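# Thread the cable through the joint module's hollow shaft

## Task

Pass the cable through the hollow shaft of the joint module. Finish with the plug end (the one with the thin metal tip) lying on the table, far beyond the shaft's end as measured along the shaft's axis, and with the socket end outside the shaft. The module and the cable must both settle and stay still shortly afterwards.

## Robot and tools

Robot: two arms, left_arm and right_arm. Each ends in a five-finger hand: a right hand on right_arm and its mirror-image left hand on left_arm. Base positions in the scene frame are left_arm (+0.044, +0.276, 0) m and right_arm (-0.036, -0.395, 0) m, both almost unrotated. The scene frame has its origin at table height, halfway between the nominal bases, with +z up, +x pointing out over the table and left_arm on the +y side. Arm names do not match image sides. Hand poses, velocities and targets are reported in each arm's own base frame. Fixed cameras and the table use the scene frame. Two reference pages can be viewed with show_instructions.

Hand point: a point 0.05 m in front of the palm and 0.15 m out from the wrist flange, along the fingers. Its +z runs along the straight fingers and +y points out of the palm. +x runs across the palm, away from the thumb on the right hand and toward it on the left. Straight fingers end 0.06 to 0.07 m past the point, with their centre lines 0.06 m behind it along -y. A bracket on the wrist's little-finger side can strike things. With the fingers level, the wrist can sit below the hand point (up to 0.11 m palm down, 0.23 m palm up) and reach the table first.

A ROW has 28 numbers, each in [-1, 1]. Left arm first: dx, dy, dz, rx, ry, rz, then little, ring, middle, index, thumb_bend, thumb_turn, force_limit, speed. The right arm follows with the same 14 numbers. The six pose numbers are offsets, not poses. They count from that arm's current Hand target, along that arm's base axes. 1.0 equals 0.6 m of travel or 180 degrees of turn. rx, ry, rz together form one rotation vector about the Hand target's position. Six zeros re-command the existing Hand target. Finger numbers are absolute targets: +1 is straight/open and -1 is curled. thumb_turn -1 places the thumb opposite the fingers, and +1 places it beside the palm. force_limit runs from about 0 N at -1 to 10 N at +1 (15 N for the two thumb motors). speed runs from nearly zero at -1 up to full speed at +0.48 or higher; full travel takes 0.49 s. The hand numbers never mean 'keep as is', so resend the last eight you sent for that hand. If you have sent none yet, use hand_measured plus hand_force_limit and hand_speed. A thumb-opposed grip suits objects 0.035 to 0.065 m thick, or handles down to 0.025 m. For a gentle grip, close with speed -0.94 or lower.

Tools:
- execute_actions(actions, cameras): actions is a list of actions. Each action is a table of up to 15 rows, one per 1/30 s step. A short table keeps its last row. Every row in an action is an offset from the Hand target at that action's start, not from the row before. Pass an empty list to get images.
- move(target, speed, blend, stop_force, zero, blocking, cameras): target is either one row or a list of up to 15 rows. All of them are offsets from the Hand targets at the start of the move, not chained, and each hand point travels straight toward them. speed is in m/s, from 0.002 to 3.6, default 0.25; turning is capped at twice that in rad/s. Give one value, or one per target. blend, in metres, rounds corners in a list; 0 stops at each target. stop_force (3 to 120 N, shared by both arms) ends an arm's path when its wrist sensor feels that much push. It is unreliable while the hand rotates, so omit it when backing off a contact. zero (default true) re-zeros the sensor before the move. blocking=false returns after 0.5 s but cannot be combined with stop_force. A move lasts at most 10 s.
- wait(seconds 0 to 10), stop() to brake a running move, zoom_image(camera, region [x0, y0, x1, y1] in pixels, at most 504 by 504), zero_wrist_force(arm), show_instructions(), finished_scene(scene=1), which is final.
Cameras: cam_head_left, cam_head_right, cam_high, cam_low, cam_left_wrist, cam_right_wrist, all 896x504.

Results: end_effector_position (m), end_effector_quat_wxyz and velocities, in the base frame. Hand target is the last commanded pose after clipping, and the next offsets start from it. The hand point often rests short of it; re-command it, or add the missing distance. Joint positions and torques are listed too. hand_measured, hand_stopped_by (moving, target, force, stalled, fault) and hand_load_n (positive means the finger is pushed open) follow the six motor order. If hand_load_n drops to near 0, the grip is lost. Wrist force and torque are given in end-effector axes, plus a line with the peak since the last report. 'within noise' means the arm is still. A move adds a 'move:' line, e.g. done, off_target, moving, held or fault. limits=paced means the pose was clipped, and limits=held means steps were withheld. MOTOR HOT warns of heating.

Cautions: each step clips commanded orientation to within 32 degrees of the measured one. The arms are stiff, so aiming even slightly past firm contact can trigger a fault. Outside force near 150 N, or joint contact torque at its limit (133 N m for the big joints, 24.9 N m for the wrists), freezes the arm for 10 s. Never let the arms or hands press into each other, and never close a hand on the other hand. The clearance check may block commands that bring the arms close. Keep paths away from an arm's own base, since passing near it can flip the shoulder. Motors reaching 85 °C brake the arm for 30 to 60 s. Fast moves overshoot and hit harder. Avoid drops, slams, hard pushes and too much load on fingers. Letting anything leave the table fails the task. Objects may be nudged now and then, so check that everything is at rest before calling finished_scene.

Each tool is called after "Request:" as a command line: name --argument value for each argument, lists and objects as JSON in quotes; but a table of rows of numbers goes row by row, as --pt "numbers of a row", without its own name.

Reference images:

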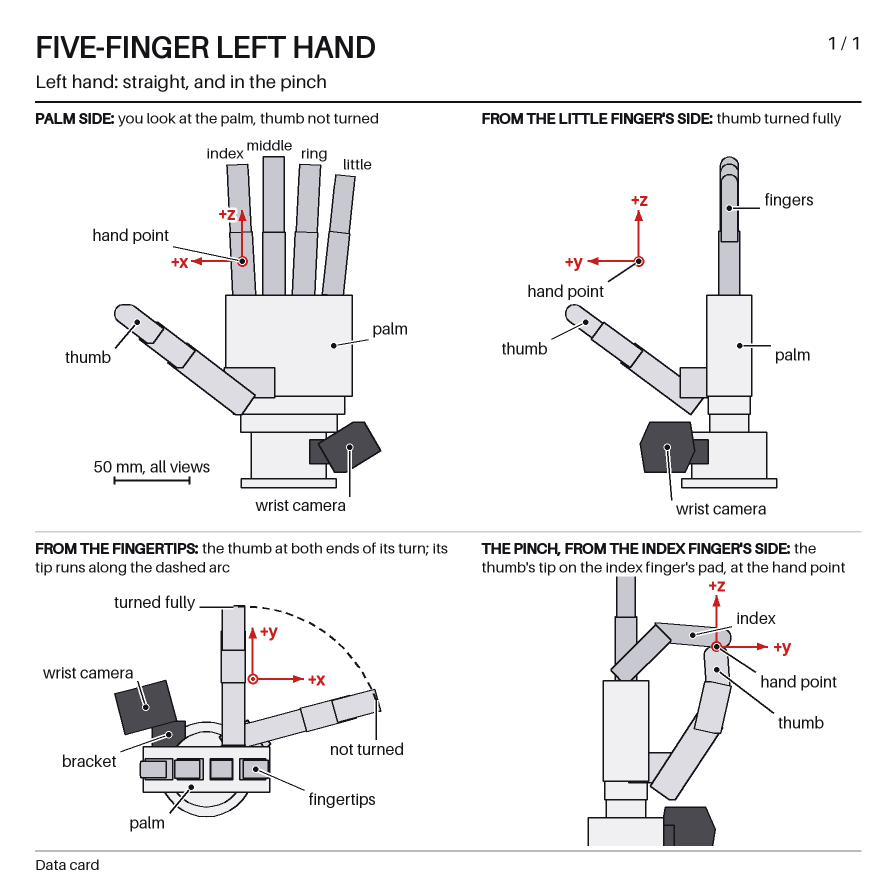

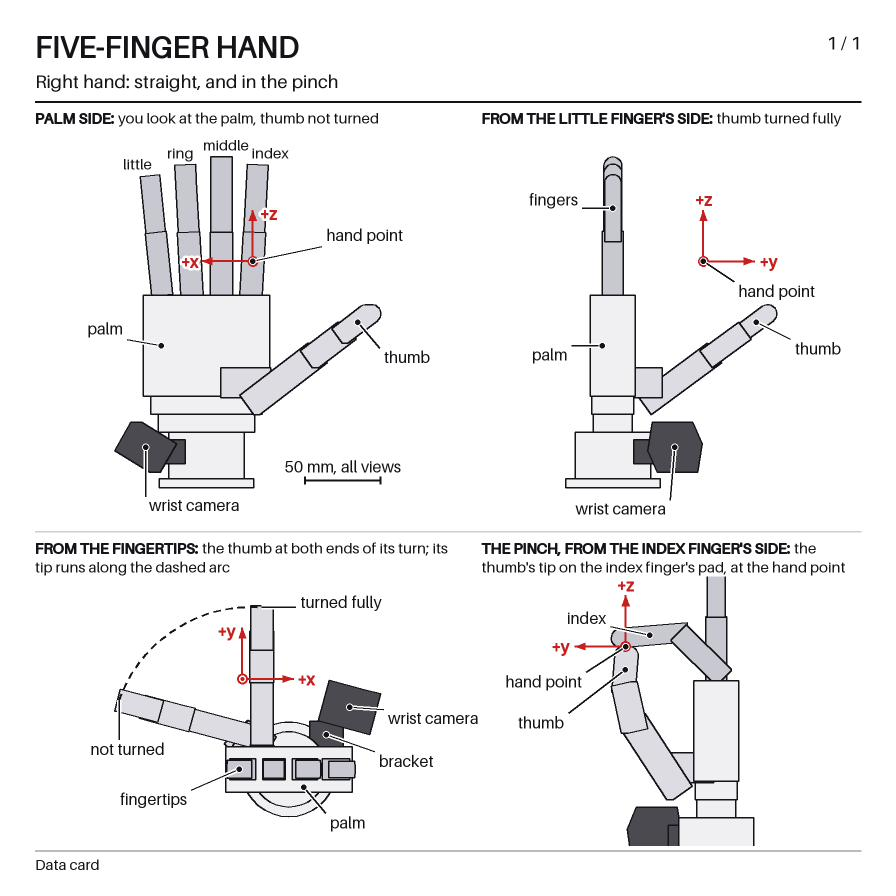

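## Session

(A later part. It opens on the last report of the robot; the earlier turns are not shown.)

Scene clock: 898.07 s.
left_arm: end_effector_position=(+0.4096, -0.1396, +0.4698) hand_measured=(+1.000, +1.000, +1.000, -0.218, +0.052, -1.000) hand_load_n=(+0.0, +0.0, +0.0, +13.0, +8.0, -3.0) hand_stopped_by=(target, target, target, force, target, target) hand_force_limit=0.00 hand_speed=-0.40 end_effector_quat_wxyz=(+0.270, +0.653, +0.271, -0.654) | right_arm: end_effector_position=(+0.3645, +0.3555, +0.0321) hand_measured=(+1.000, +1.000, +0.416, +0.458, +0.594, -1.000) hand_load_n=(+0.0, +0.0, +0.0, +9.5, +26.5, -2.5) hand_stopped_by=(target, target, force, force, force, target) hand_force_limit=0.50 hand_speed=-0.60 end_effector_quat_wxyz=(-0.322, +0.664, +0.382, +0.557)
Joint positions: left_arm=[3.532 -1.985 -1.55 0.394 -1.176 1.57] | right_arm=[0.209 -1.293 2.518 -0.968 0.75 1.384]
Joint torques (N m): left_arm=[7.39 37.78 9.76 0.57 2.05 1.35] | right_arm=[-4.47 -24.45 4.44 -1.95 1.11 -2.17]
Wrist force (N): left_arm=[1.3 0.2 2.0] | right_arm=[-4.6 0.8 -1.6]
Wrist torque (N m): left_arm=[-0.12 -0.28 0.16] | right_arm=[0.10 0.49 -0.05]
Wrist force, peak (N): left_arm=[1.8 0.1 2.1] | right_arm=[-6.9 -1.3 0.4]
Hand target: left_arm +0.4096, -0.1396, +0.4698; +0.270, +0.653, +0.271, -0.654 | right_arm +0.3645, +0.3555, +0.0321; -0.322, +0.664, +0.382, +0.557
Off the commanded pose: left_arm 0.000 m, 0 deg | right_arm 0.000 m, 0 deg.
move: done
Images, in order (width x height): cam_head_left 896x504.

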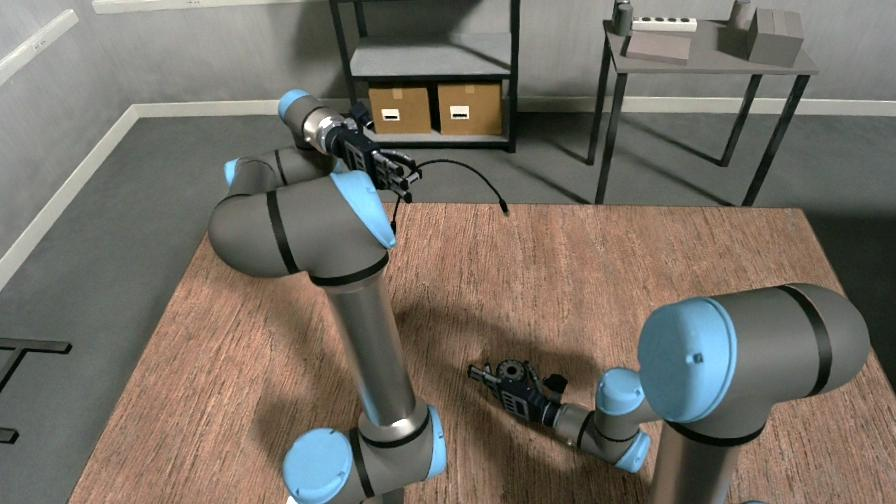

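Request:
move --pt "0 0 0 0 0 0 1 1 1 -0.7 0.05 -1 0 -0.4 0 0 0 0 0 0 1 1 -0.6 -0.55 -0.2 -1 0.5 -0.6" --pt "0 0 0 0 0 0 1 1 1 -0.7 0.05 -1 0 -0.4 0 0 0.05 0 0 0 1 1 -0.6 -0.55 -0.2 -1 0.5 -0.6" --speed 0.05 --cameras '["cam_head_left","cam_low","cam_right_wrist"]'

Request:
zoom_image --camera "cam_low" --region '[400, 200, 580, 350]'

Scene clock: 902.07 s.
left_arm: end_effector_position=(+0.4096, -0.1396, +0.4698) hand_measured=(+1.000, +1.000, +1.000, -0.218, +0.052, -1.000) hand_load_n=(+0.0, +0.0, +0.0, +13.0, +7.5, -3.0) hand_stopped_by=(target, target, target, force, target, target) hand_force_limit=0.00 hand_speed=-0.40 end_effector_quat_wxyz=(+0.270, +0.653, +0.271, -0.654) | right_arm: end_effector_position=(+0.3646, +0.3555, +0.0621) hand_measured=(+1.000, +1.000, +0.350, +0.458, +0.594, -1.000) hand_load_n=(+0.0, +0.0, +11.5, +2.0, +33.5, +9.0) hand_stopped_by=(target, target, force, force, force, target) hand_force_limit=0.50 hand_speed=-0.60 end_effector_quat_wxyz=(-0.322, +0.664, +0.382, +0.557)
Joint positions: left_arm=[3.532 -1.985 -1.55 0.394 -1.176 1.57] | right_arm=[0.209 -1.403 2.501 -0.841 0.75 1.384]
Joint torques (N m): left_arm=[8.06 39.03 9.58 0.46 2.28 1.45] | right_arm=[-0.72 -13.57 -5.38 -3.33 -1.19 -3.05]
Wrist force (N): left_arm=[1.5 0.2 1.9] | right_arm=[-10.1 -0.6 0.5]
Wrist torque (N m): left_arm=[-0.12 -0.31 0.17] | right_arm=[-0.05 0.41 -0.24]
Wrist force, peak (N): left_arm=[1.6 0.0 2.3] | right_arm=[-11.6 -0.5 0.9]
Hand target: left_arm +0.4096, -0.1396, +0.4698; +0.270, +0.653, +0.271, -0.654 | right_arm +0.3645, +0.3555, +0.0621; -0.322, +0.664, +0.382, +0.557
Off the commanded pose: left_arm 0.000 m, 0 deg | right_arm 0.000 m, 0 deg.
move: done
Images, in order (width x height): cam_head_left 896x504, cam_low 896x504, cam_right_wrist 896x504.

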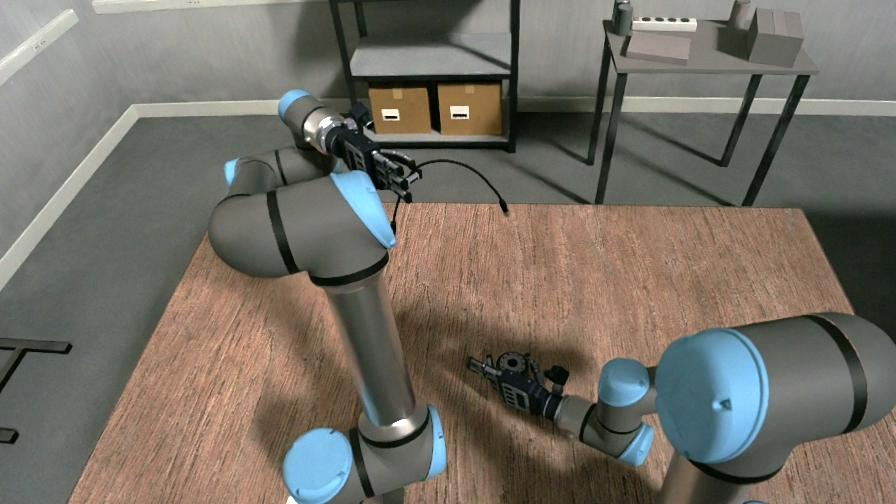

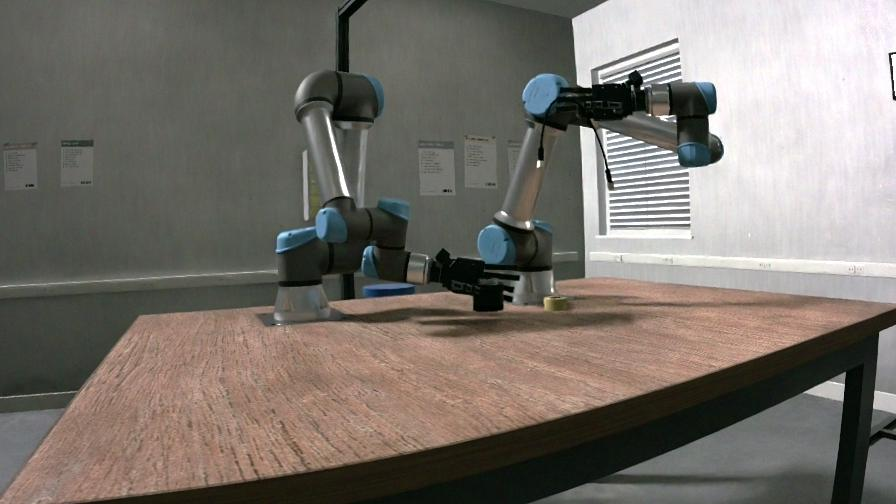

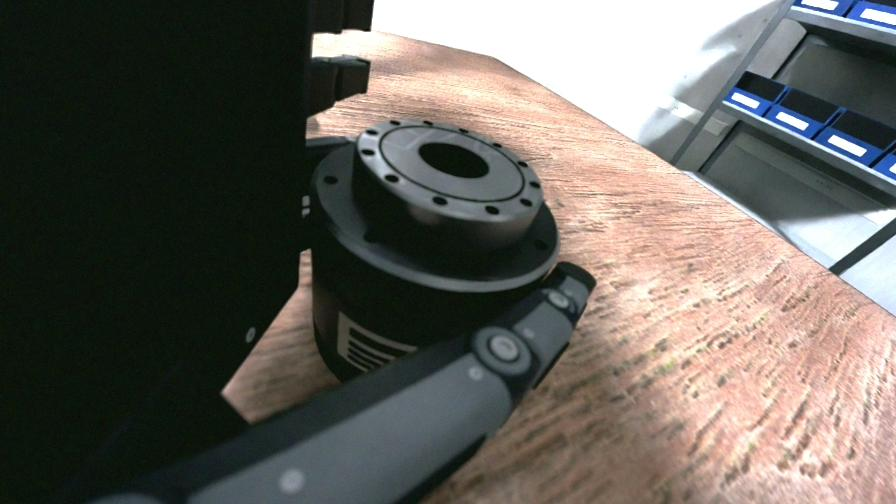

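Scaled by 2.800 from the camera's 896x504 image, which has a finer 1280x720 frame.

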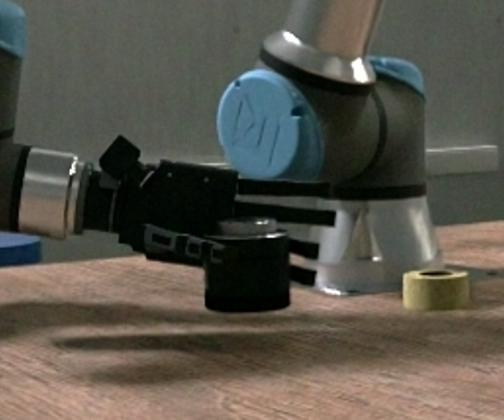

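Request:
move --pt "0 0 0 0 0 0 1 1 1 -0.7 0.05 -1 0 -0.4 0 0 0.2 0 0 0 1 1 -0.6 -0.55 -0.2 -1 0.5 -0.6" --pt "0 0 0 0 0 0 1 1 1 -0.7 0.05 -1 0 -0.4 0.04 0.07 0.263 0.25 0.433 0 1 1 -0.6 -0.55 -0.2 -1 0.5 -0.6" --pt "0 0 0 0 0 0 1 1 1 -0.7 0.05 -1 0 -0.4 0.081 0.145 0.263 0.498 0.863 0 1 1 -0.6 -0.55 -0.2 -1 0.5 -0.6" --speed 0.2 --blend 0.02 --cameras '["all"]'

Scene clock: 928.23 s.
left_arm: end_effector_position=(+0.4096, -0.1396, +0.4698) hand_measured=(+1.000, +1.000, +1.000, -0.218, +0.052, -1.000) hand_load_n=(+0.0, +0.0, +0.0, +13.0, +8.0, -3.0) hand_stopped_by=(target, target, target, force, target, target) hand_force_limit=0.00 hand_speed=-0.40 end_effector_quat_wxyz=(+0.270, +0.653, +0.271, -0.654) | right_arm: end_effector_position=(+0.4130, +0.4425, +0.2198) hand_measured=(+1.000, +1.000, +0.350, +0.458, +0.594, -1.000) hand_load_n=(+0.0, +0.0, +13.5, +0.0, +33.0, +0.5) hand_stopped_by=(target, target, force, force, force, target) hand_force_limit=0.50 hand_speed=-0.60 end_effector_quat_wxyz=(+0.664, -0.325, +0.555, +0.381)
Joint positions: left_arm=[3.532 -1.985 -1.55 0.394 -1.176 1.57] | right_arm=[0.193 -1.258 2.229 -1.234 0.73 4.901]
Joint torques (N m): left_arm=[6.17 36.9 9.85 0.33 2.22 1.32] | right_arm=[-13.78 -34.83 -10.56 -1.17 -0.99 -0.24]
Wrist force (N): left_arm=[1.5 0.1 1.9] | right_arm=[7.5 -0.7 -3.7]
Wrist torque (N m): left_arm=[-0.13 -0.31 0.17] | right_arm=[0.17 0.43 0.34]
Wrist force, peak (N): left_arm=[1.8 0.3 2.3] | right_arm=[-13.5 -0.6 1.2]
Hand target: left_arm +0.4096, -0.1396, +0.4698; +0.270, +0.653, +0.271, -0.654 | right_arm +0.4131, +0.4425, +0.2199; +0.664, -0.325, +0.555, +0.381
Off the commanded pose: left_arm 0.000 m, 0 deg | right_arm 0.000 m, 0 deg.
move: done

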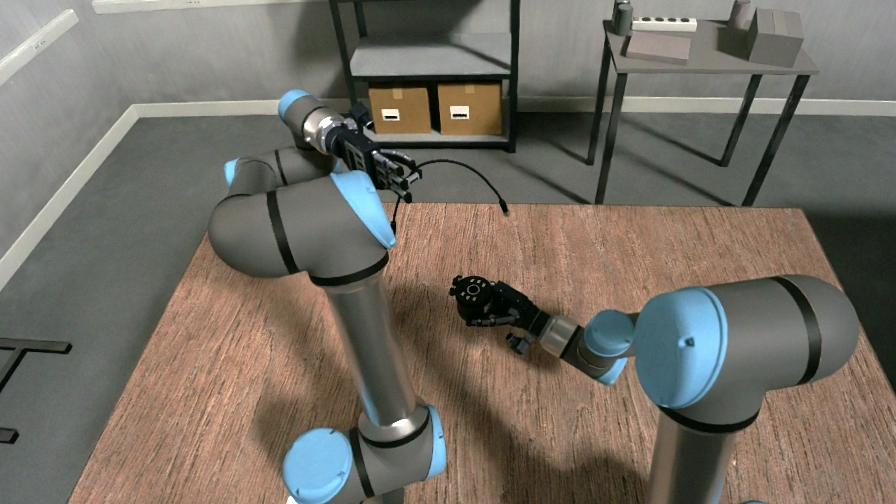

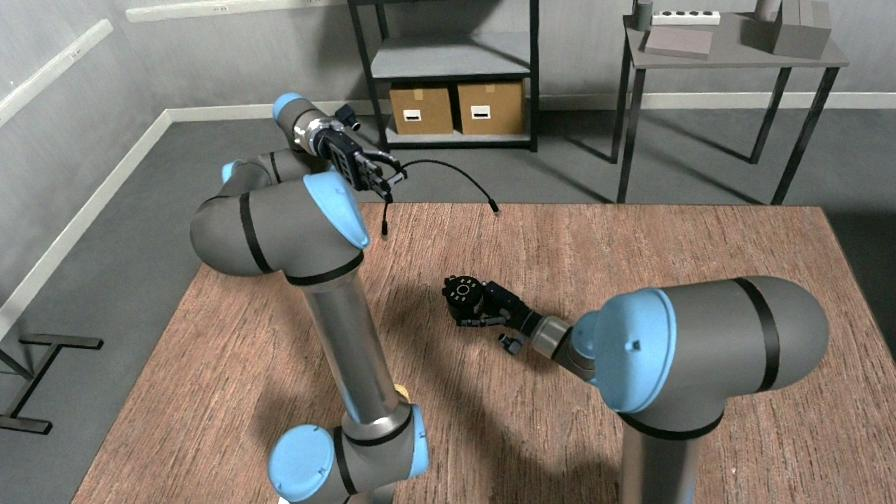

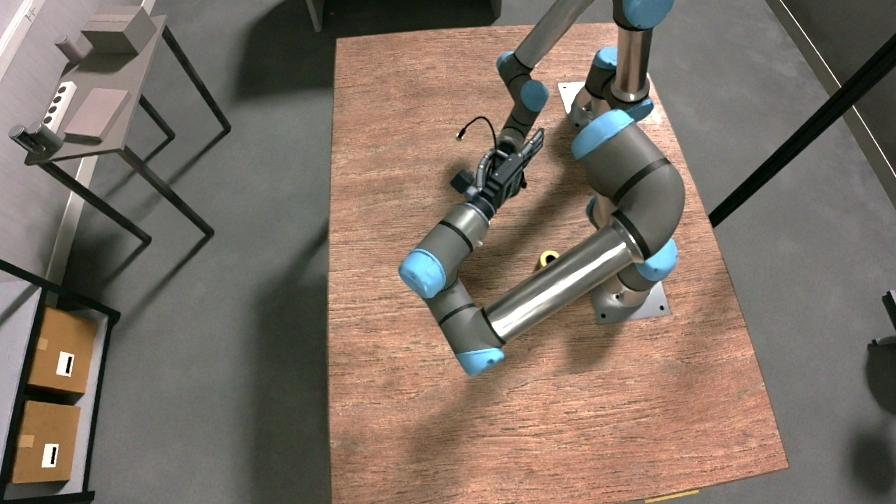

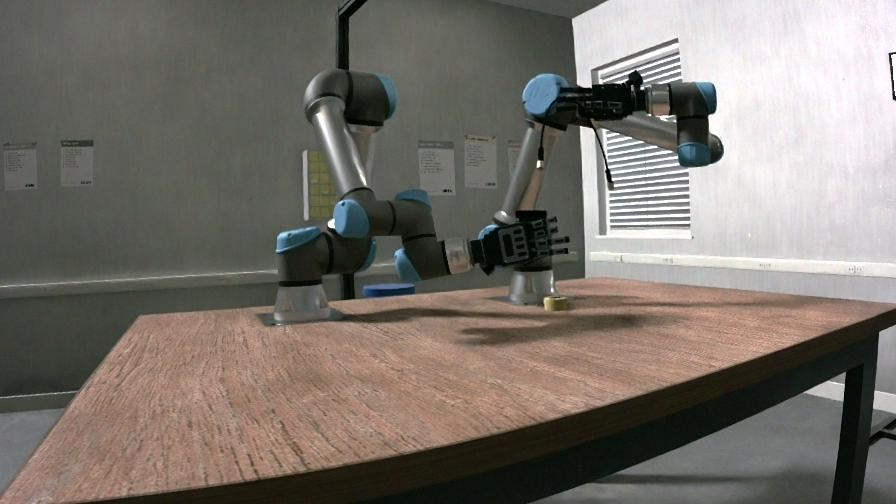

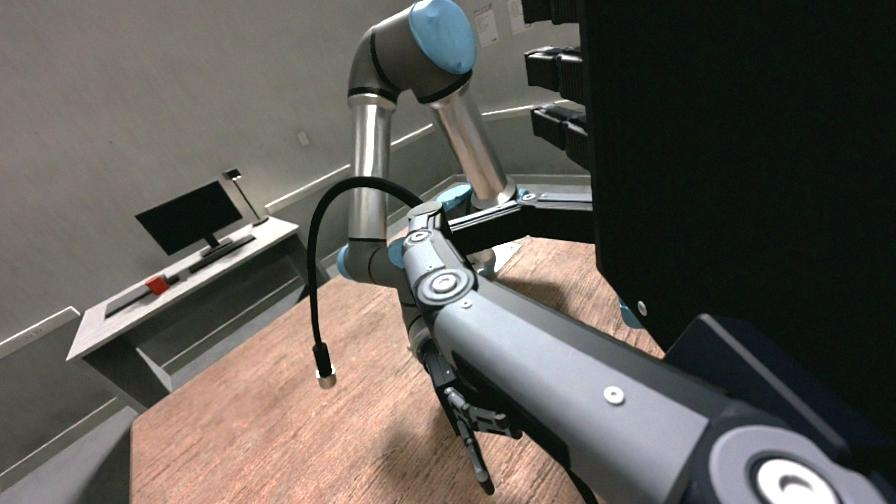

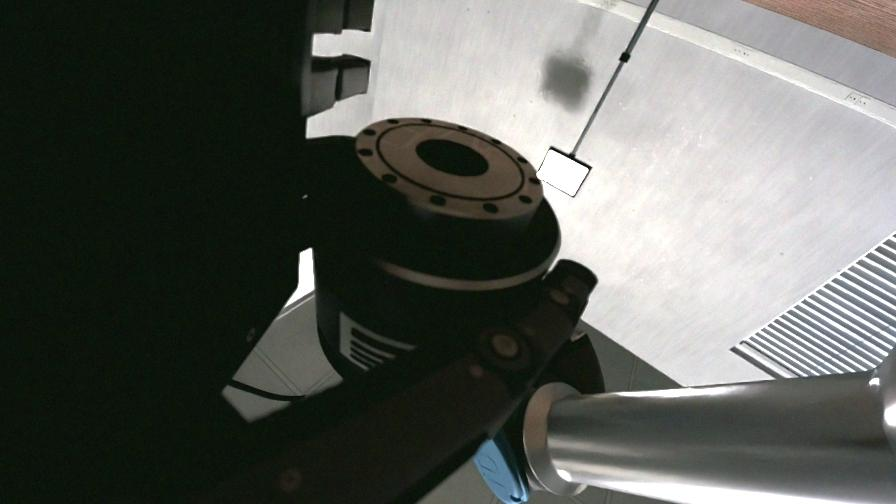

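Request:
zoom_image --camera "cam_head_right" --region '[340, 150, 540, 370]'

Request:
zoom_image --camera "cam_head_left" --region '[360, 150, 560, 370]'

Request:
zoom_image --camera "cam_low" --region '[440, 60, 700, 320]'

Scaled by 2.291 from the camera's 896x504 image, which has a finer 1280x720 frame.

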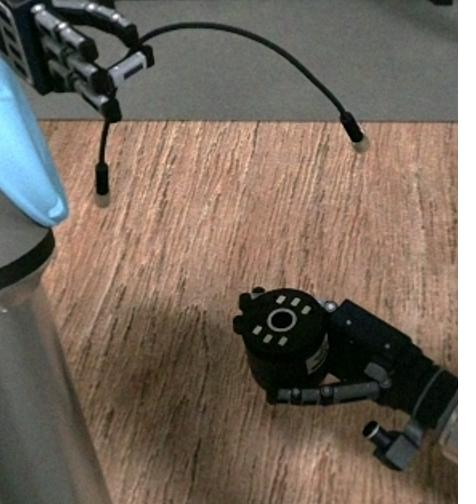

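Scaled by 2.291 from the camera's 896x504 image, which has a finer 1280x720 frame.

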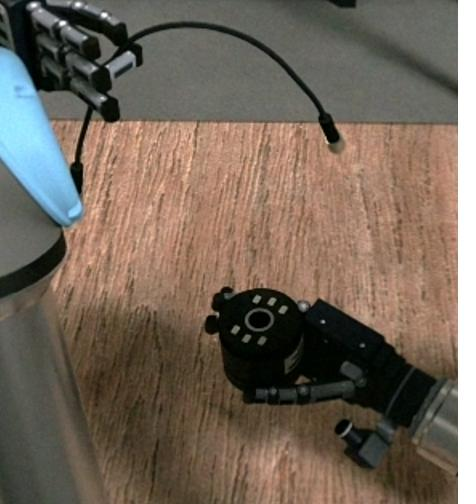

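Scaled by 1.938 from the camera's 896x504 image, which has a finer 1280x720 frame.

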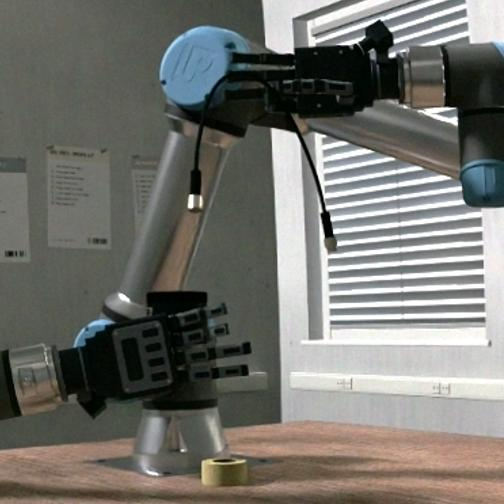

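Request:
move --target '[-0.12,-0.175,0.04,-0.095,0,0,1,1,1,-0.7,0.05,-1,0,-0.4,0,0,0,0,0,0,1,1,-0.6,-0.55,-0.2,-1,0.5,-0.6]' --speed 0.15 --cameras '["cam_head_left","cam_head_right","cam_low","cam_high","cam_left_wrist"]'

Request:
zoom_image --camera "cam_head_right" --region '[340, 150, 540, 370]'

Request:
zoom_image --camera "cam_low" --region '[400, 60, 660, 320]'

Scene clock: 945.63 s.
left_arm: end_effector_position=(+0.3376, -0.2446, +0.4938) hand_measured=(+1.000, +1.000, +1.000, -0.218, +0.052, -1.000) hand_load_n=(+0.0, +0.0, +0.0, +14.5, +7.5, -1.0) hand_stopped_by=(target, target, target, force, target, target) hand_force_limit=0.00 hand_speed=-0.40 end_effector_quat_wxyz=(+0.364, +0.606, +0.171, -0.687) | right_arm: end_effector_position=(+0.4131, +0.4425, +0.2199) hand_measured=(+1.000, +1.000, +0.350, +0.458, +0.594, -1.000) hand_load_n=(+0.0, +0.0, +13.0, +0.0, +33.0, +0.5) hand_stopped_by=(target, target, force, force, force, target) hand_force_limit=0.50 hand_speed=-0.60 end_effector_quat_wxyz=(+0.664, -0.325, +0.555, +0.381)
Joint positions: left_arm=[3.373 -1.81 -1.908 0.333 -1.052 1.906] | right_arm=[0.192 -1.258 2.229 -1.234 0.73 4.901]
Joint torques (N m): left_arm=[1.64 22.09 17.28 1.44 -2.79 0.68] | right_arm=[-12.34 -35.5 -27.91 -1.04 1.49 2.22]
Wrist force (N): left_arm=[1.3 0.0 2.1] | right_arm=[7.6 -0.6 -3.9]
Wrist torque (N m): left_arm=[-0.15 -0.24 0.14] | right_arm=[0.20 0.43 0.35]
Wrist force, peak (N): left_arm=[1.5 0.1 3.3] | right_arm=[8.0 -0.7 -4.0]
Hand target: left_arm +0.3376, -0.2446, +0.4938; +0.365, +0.606, +0.171, -0.687 | right_arm +0.4131, +0.4425, +0.2199; +0.664, -0.325, +0.555, +0.381
Off the commanded pose: left_arm 0.000 m, 0 deg | right_arm 0.000 m, 0 deg.
move: done
Images, in order (width x height): cam_head_left 896x504, cam_head_right 896x504, cam_high 896x504, cam_low 896x504, cam_left_wrist 896x504.

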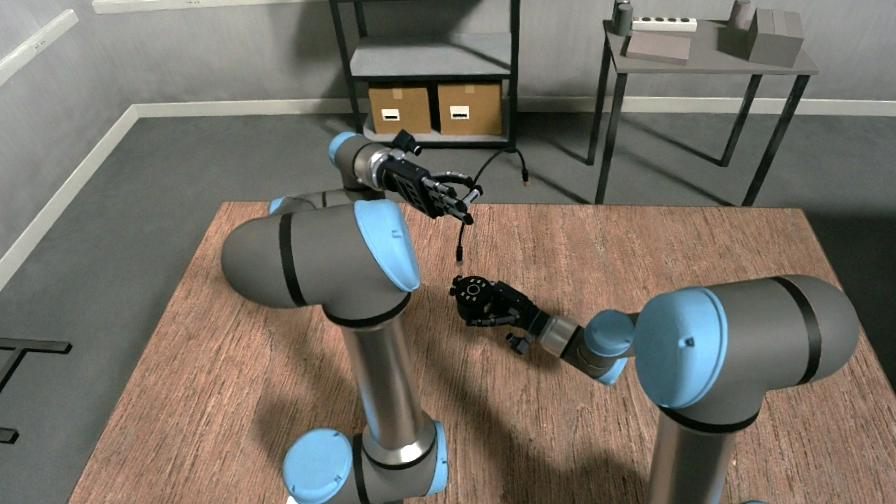

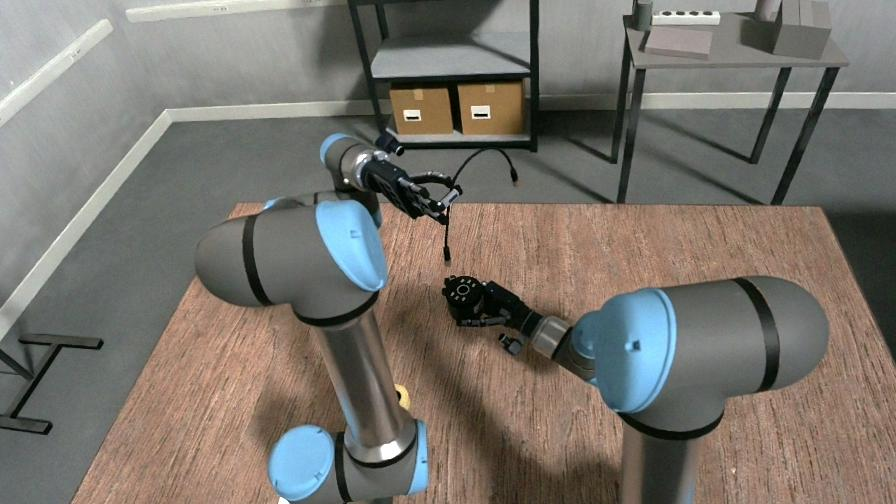

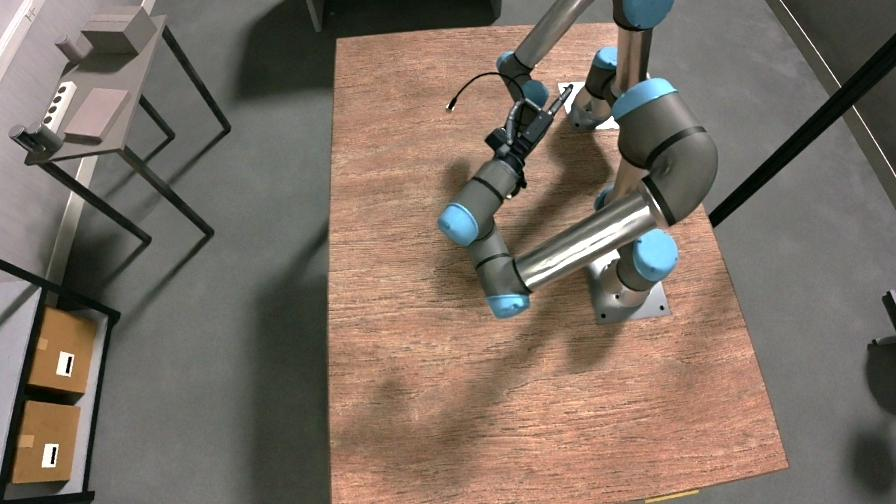

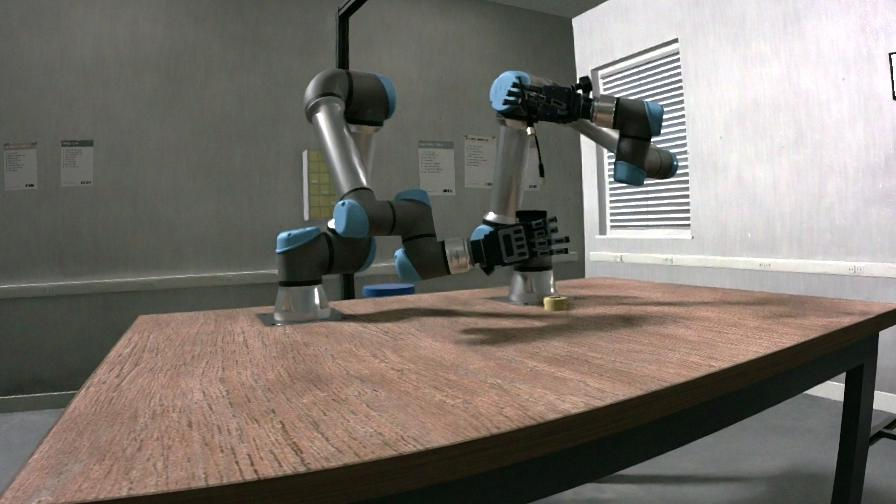

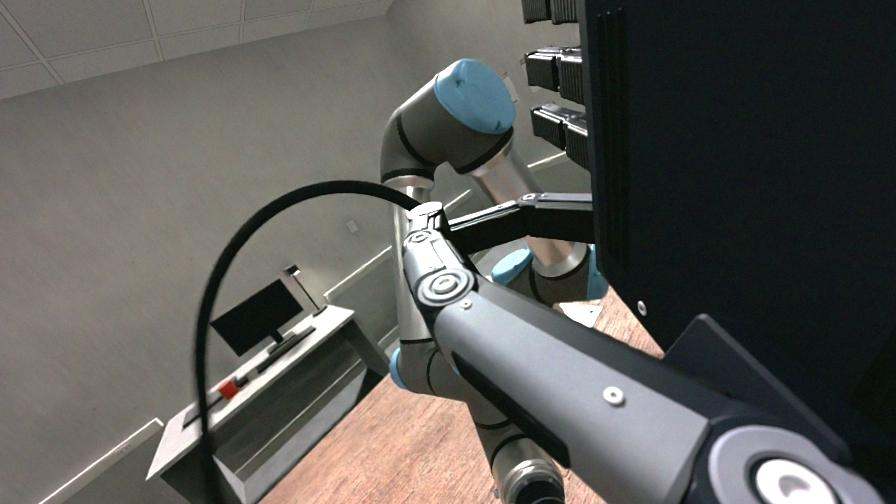

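Scaled by 2.291 from the camera's 896x504 image, which has a finer 1280x720 frame.

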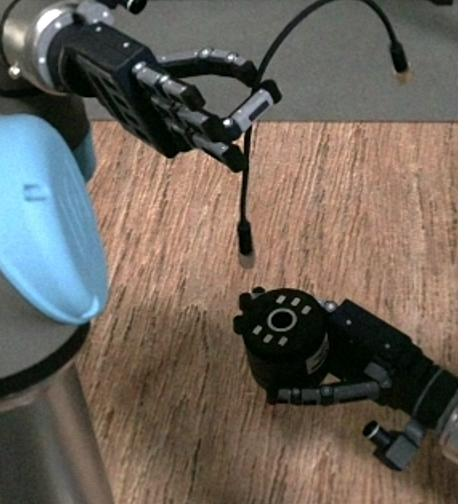

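Scaled by 1.938 from the camera's 896x504 image, which has a finer 1280x720 frame.

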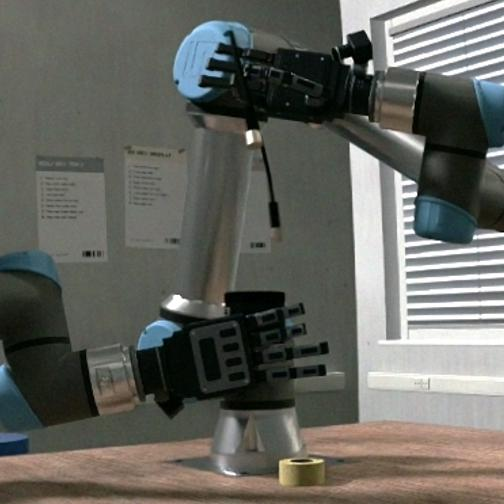

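Request:
move --target '[-0.035,-0.042,-0.06,0,0,0,1,1,1,-0.7,0.05,-1,0,-0.4,0,0,0,0,0,0,1,1,-0.6,-0.55,-0.2,-1,0.5,-0.6]' --speed 0.1 --cameras '["cam_head_left","cam_head_right","cam_low"]'

Request:
zoom_image --camera "cam_head_right" --region '[400, 200, 520, 340]'

Request:
zoom_image --camera "cam_head_left" --region '[410, 200, 530, 340]'

Request:
zoom_image --camera "cam_low" --region '[460, 100, 600, 260]'

Scene clock: 953.57 s.
left_arm: end_effector_position=(+0.3166, -0.2699, +0.4578) hand_measured=(+1.000, +1.000, +1.000, -0.218, +0.052, -1.000) hand_load_n=(+0.0, +0.0, +0.0, +16.5, +5.5, +0.0) hand_stopped_by=(target, target, target, force, target, target) hand_force_limit=0.00 hand_speed=-0.40 end_effector_quat_wxyz=(+0.365, +0.605, +0.171, -0.687) | right_arm: end_effector_position=(+0.4131, +0.4425, +0.2199) hand_measured=(+1.000, +1.000, +0.350, +0.458, +0.594, -1.000) hand_load_n=(+0.0, +0.0, +13.0, +0.0, +33.5, +0.5) hand_stopped_by=(target, target, force, force, force, target) hand_force_limit=0.50 hand_speed=-0.60 end_effector_quat_wxyz=(+0.664, -0.325, +0.555, +0.381)
Joint positions: left_arm=[3.327 -1.822 -2.005 0.436 -1.008 1.919] | right_arm=[0.192 -1.258 2.229 -1.234 0.73 4.901]
Joint torques (N m): left_arm=[7.07 31.93 21.69 -2.55 -2.8 -1.83] | right_arm=[-11.94 -34.2 -27.15 -1.31 2.3 -1.45]
Wrist force (N): left_arm=[1.3 0.1 2.1] | right_arm=[7.7 -0.5 -3.7]
Wrist torque (N m): left_arm=[-0.14 -0.31 0.10] | right_arm=[0.22 0.40 0.37]
Wrist force, peak (N): left_arm=[2.2 0.0 2.3] | right_arm=[8.0 -0.8 -4.1]
Hand target: left_arm +0.3166, -0.2698, +0.4578; +0.365, +0.606, +0.171, -0.687 | right_arm +0.4131, +0.4425, +0.2199; +0.664, -0.325, +0.555, +0.381
Off the commanded pose: left_arm 0.000 m, 0 deg | right_arm 0.000 m, 0 deg.
move: done
Images, in order (width x height): cam_head_left 896x504, cam_head_right 896x504, cam_low 896x504.

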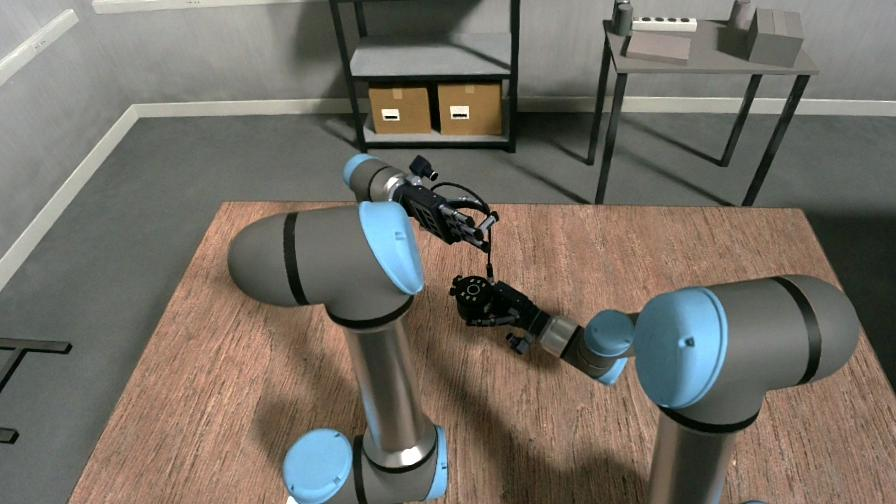

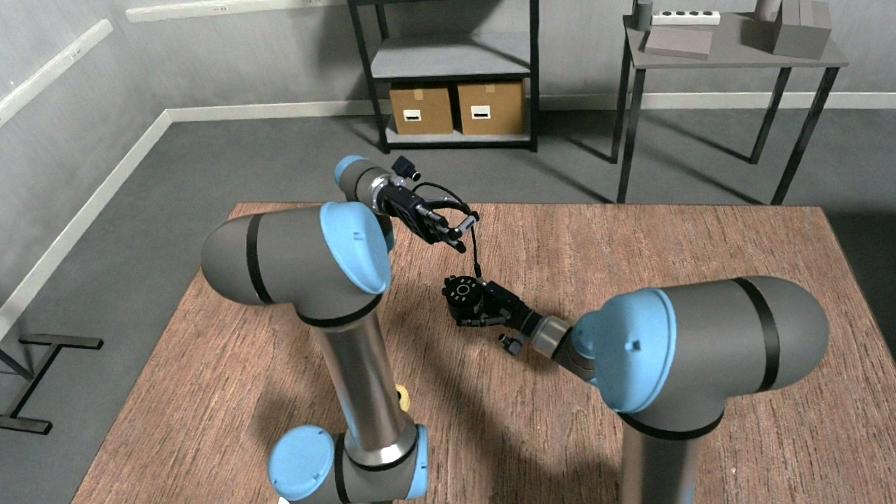

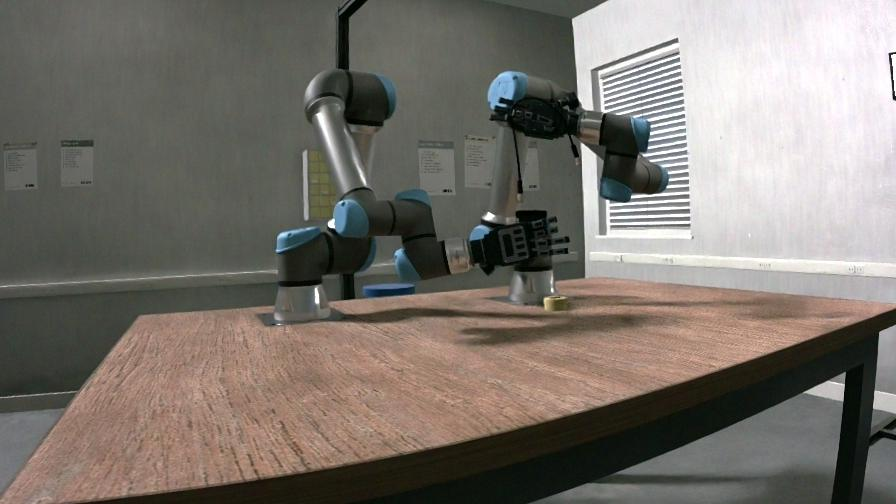

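Scaled by 3.600 from the camera's 896x504 image, which has a finer 1280x720 frame.

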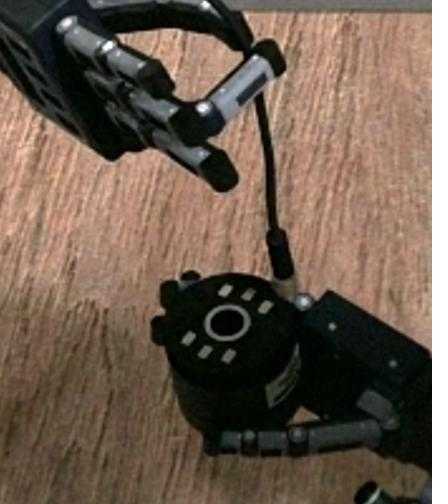

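Scaled by 3.600 from the camera's 896x504 image, which has a finer 1280x720 frame.

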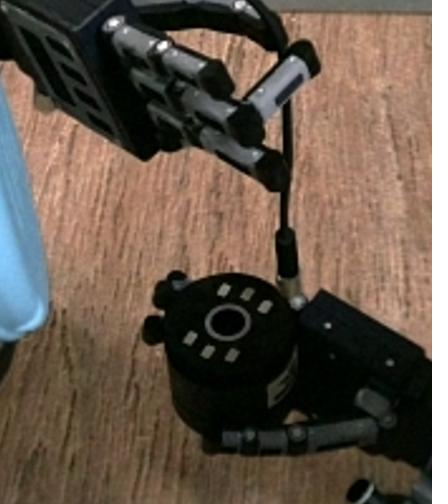

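Scaled by 3.150 from the camera's 896x504 image, which has a finer 1280x720 frame.

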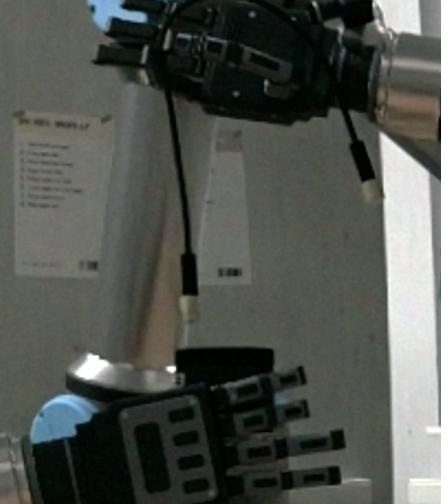

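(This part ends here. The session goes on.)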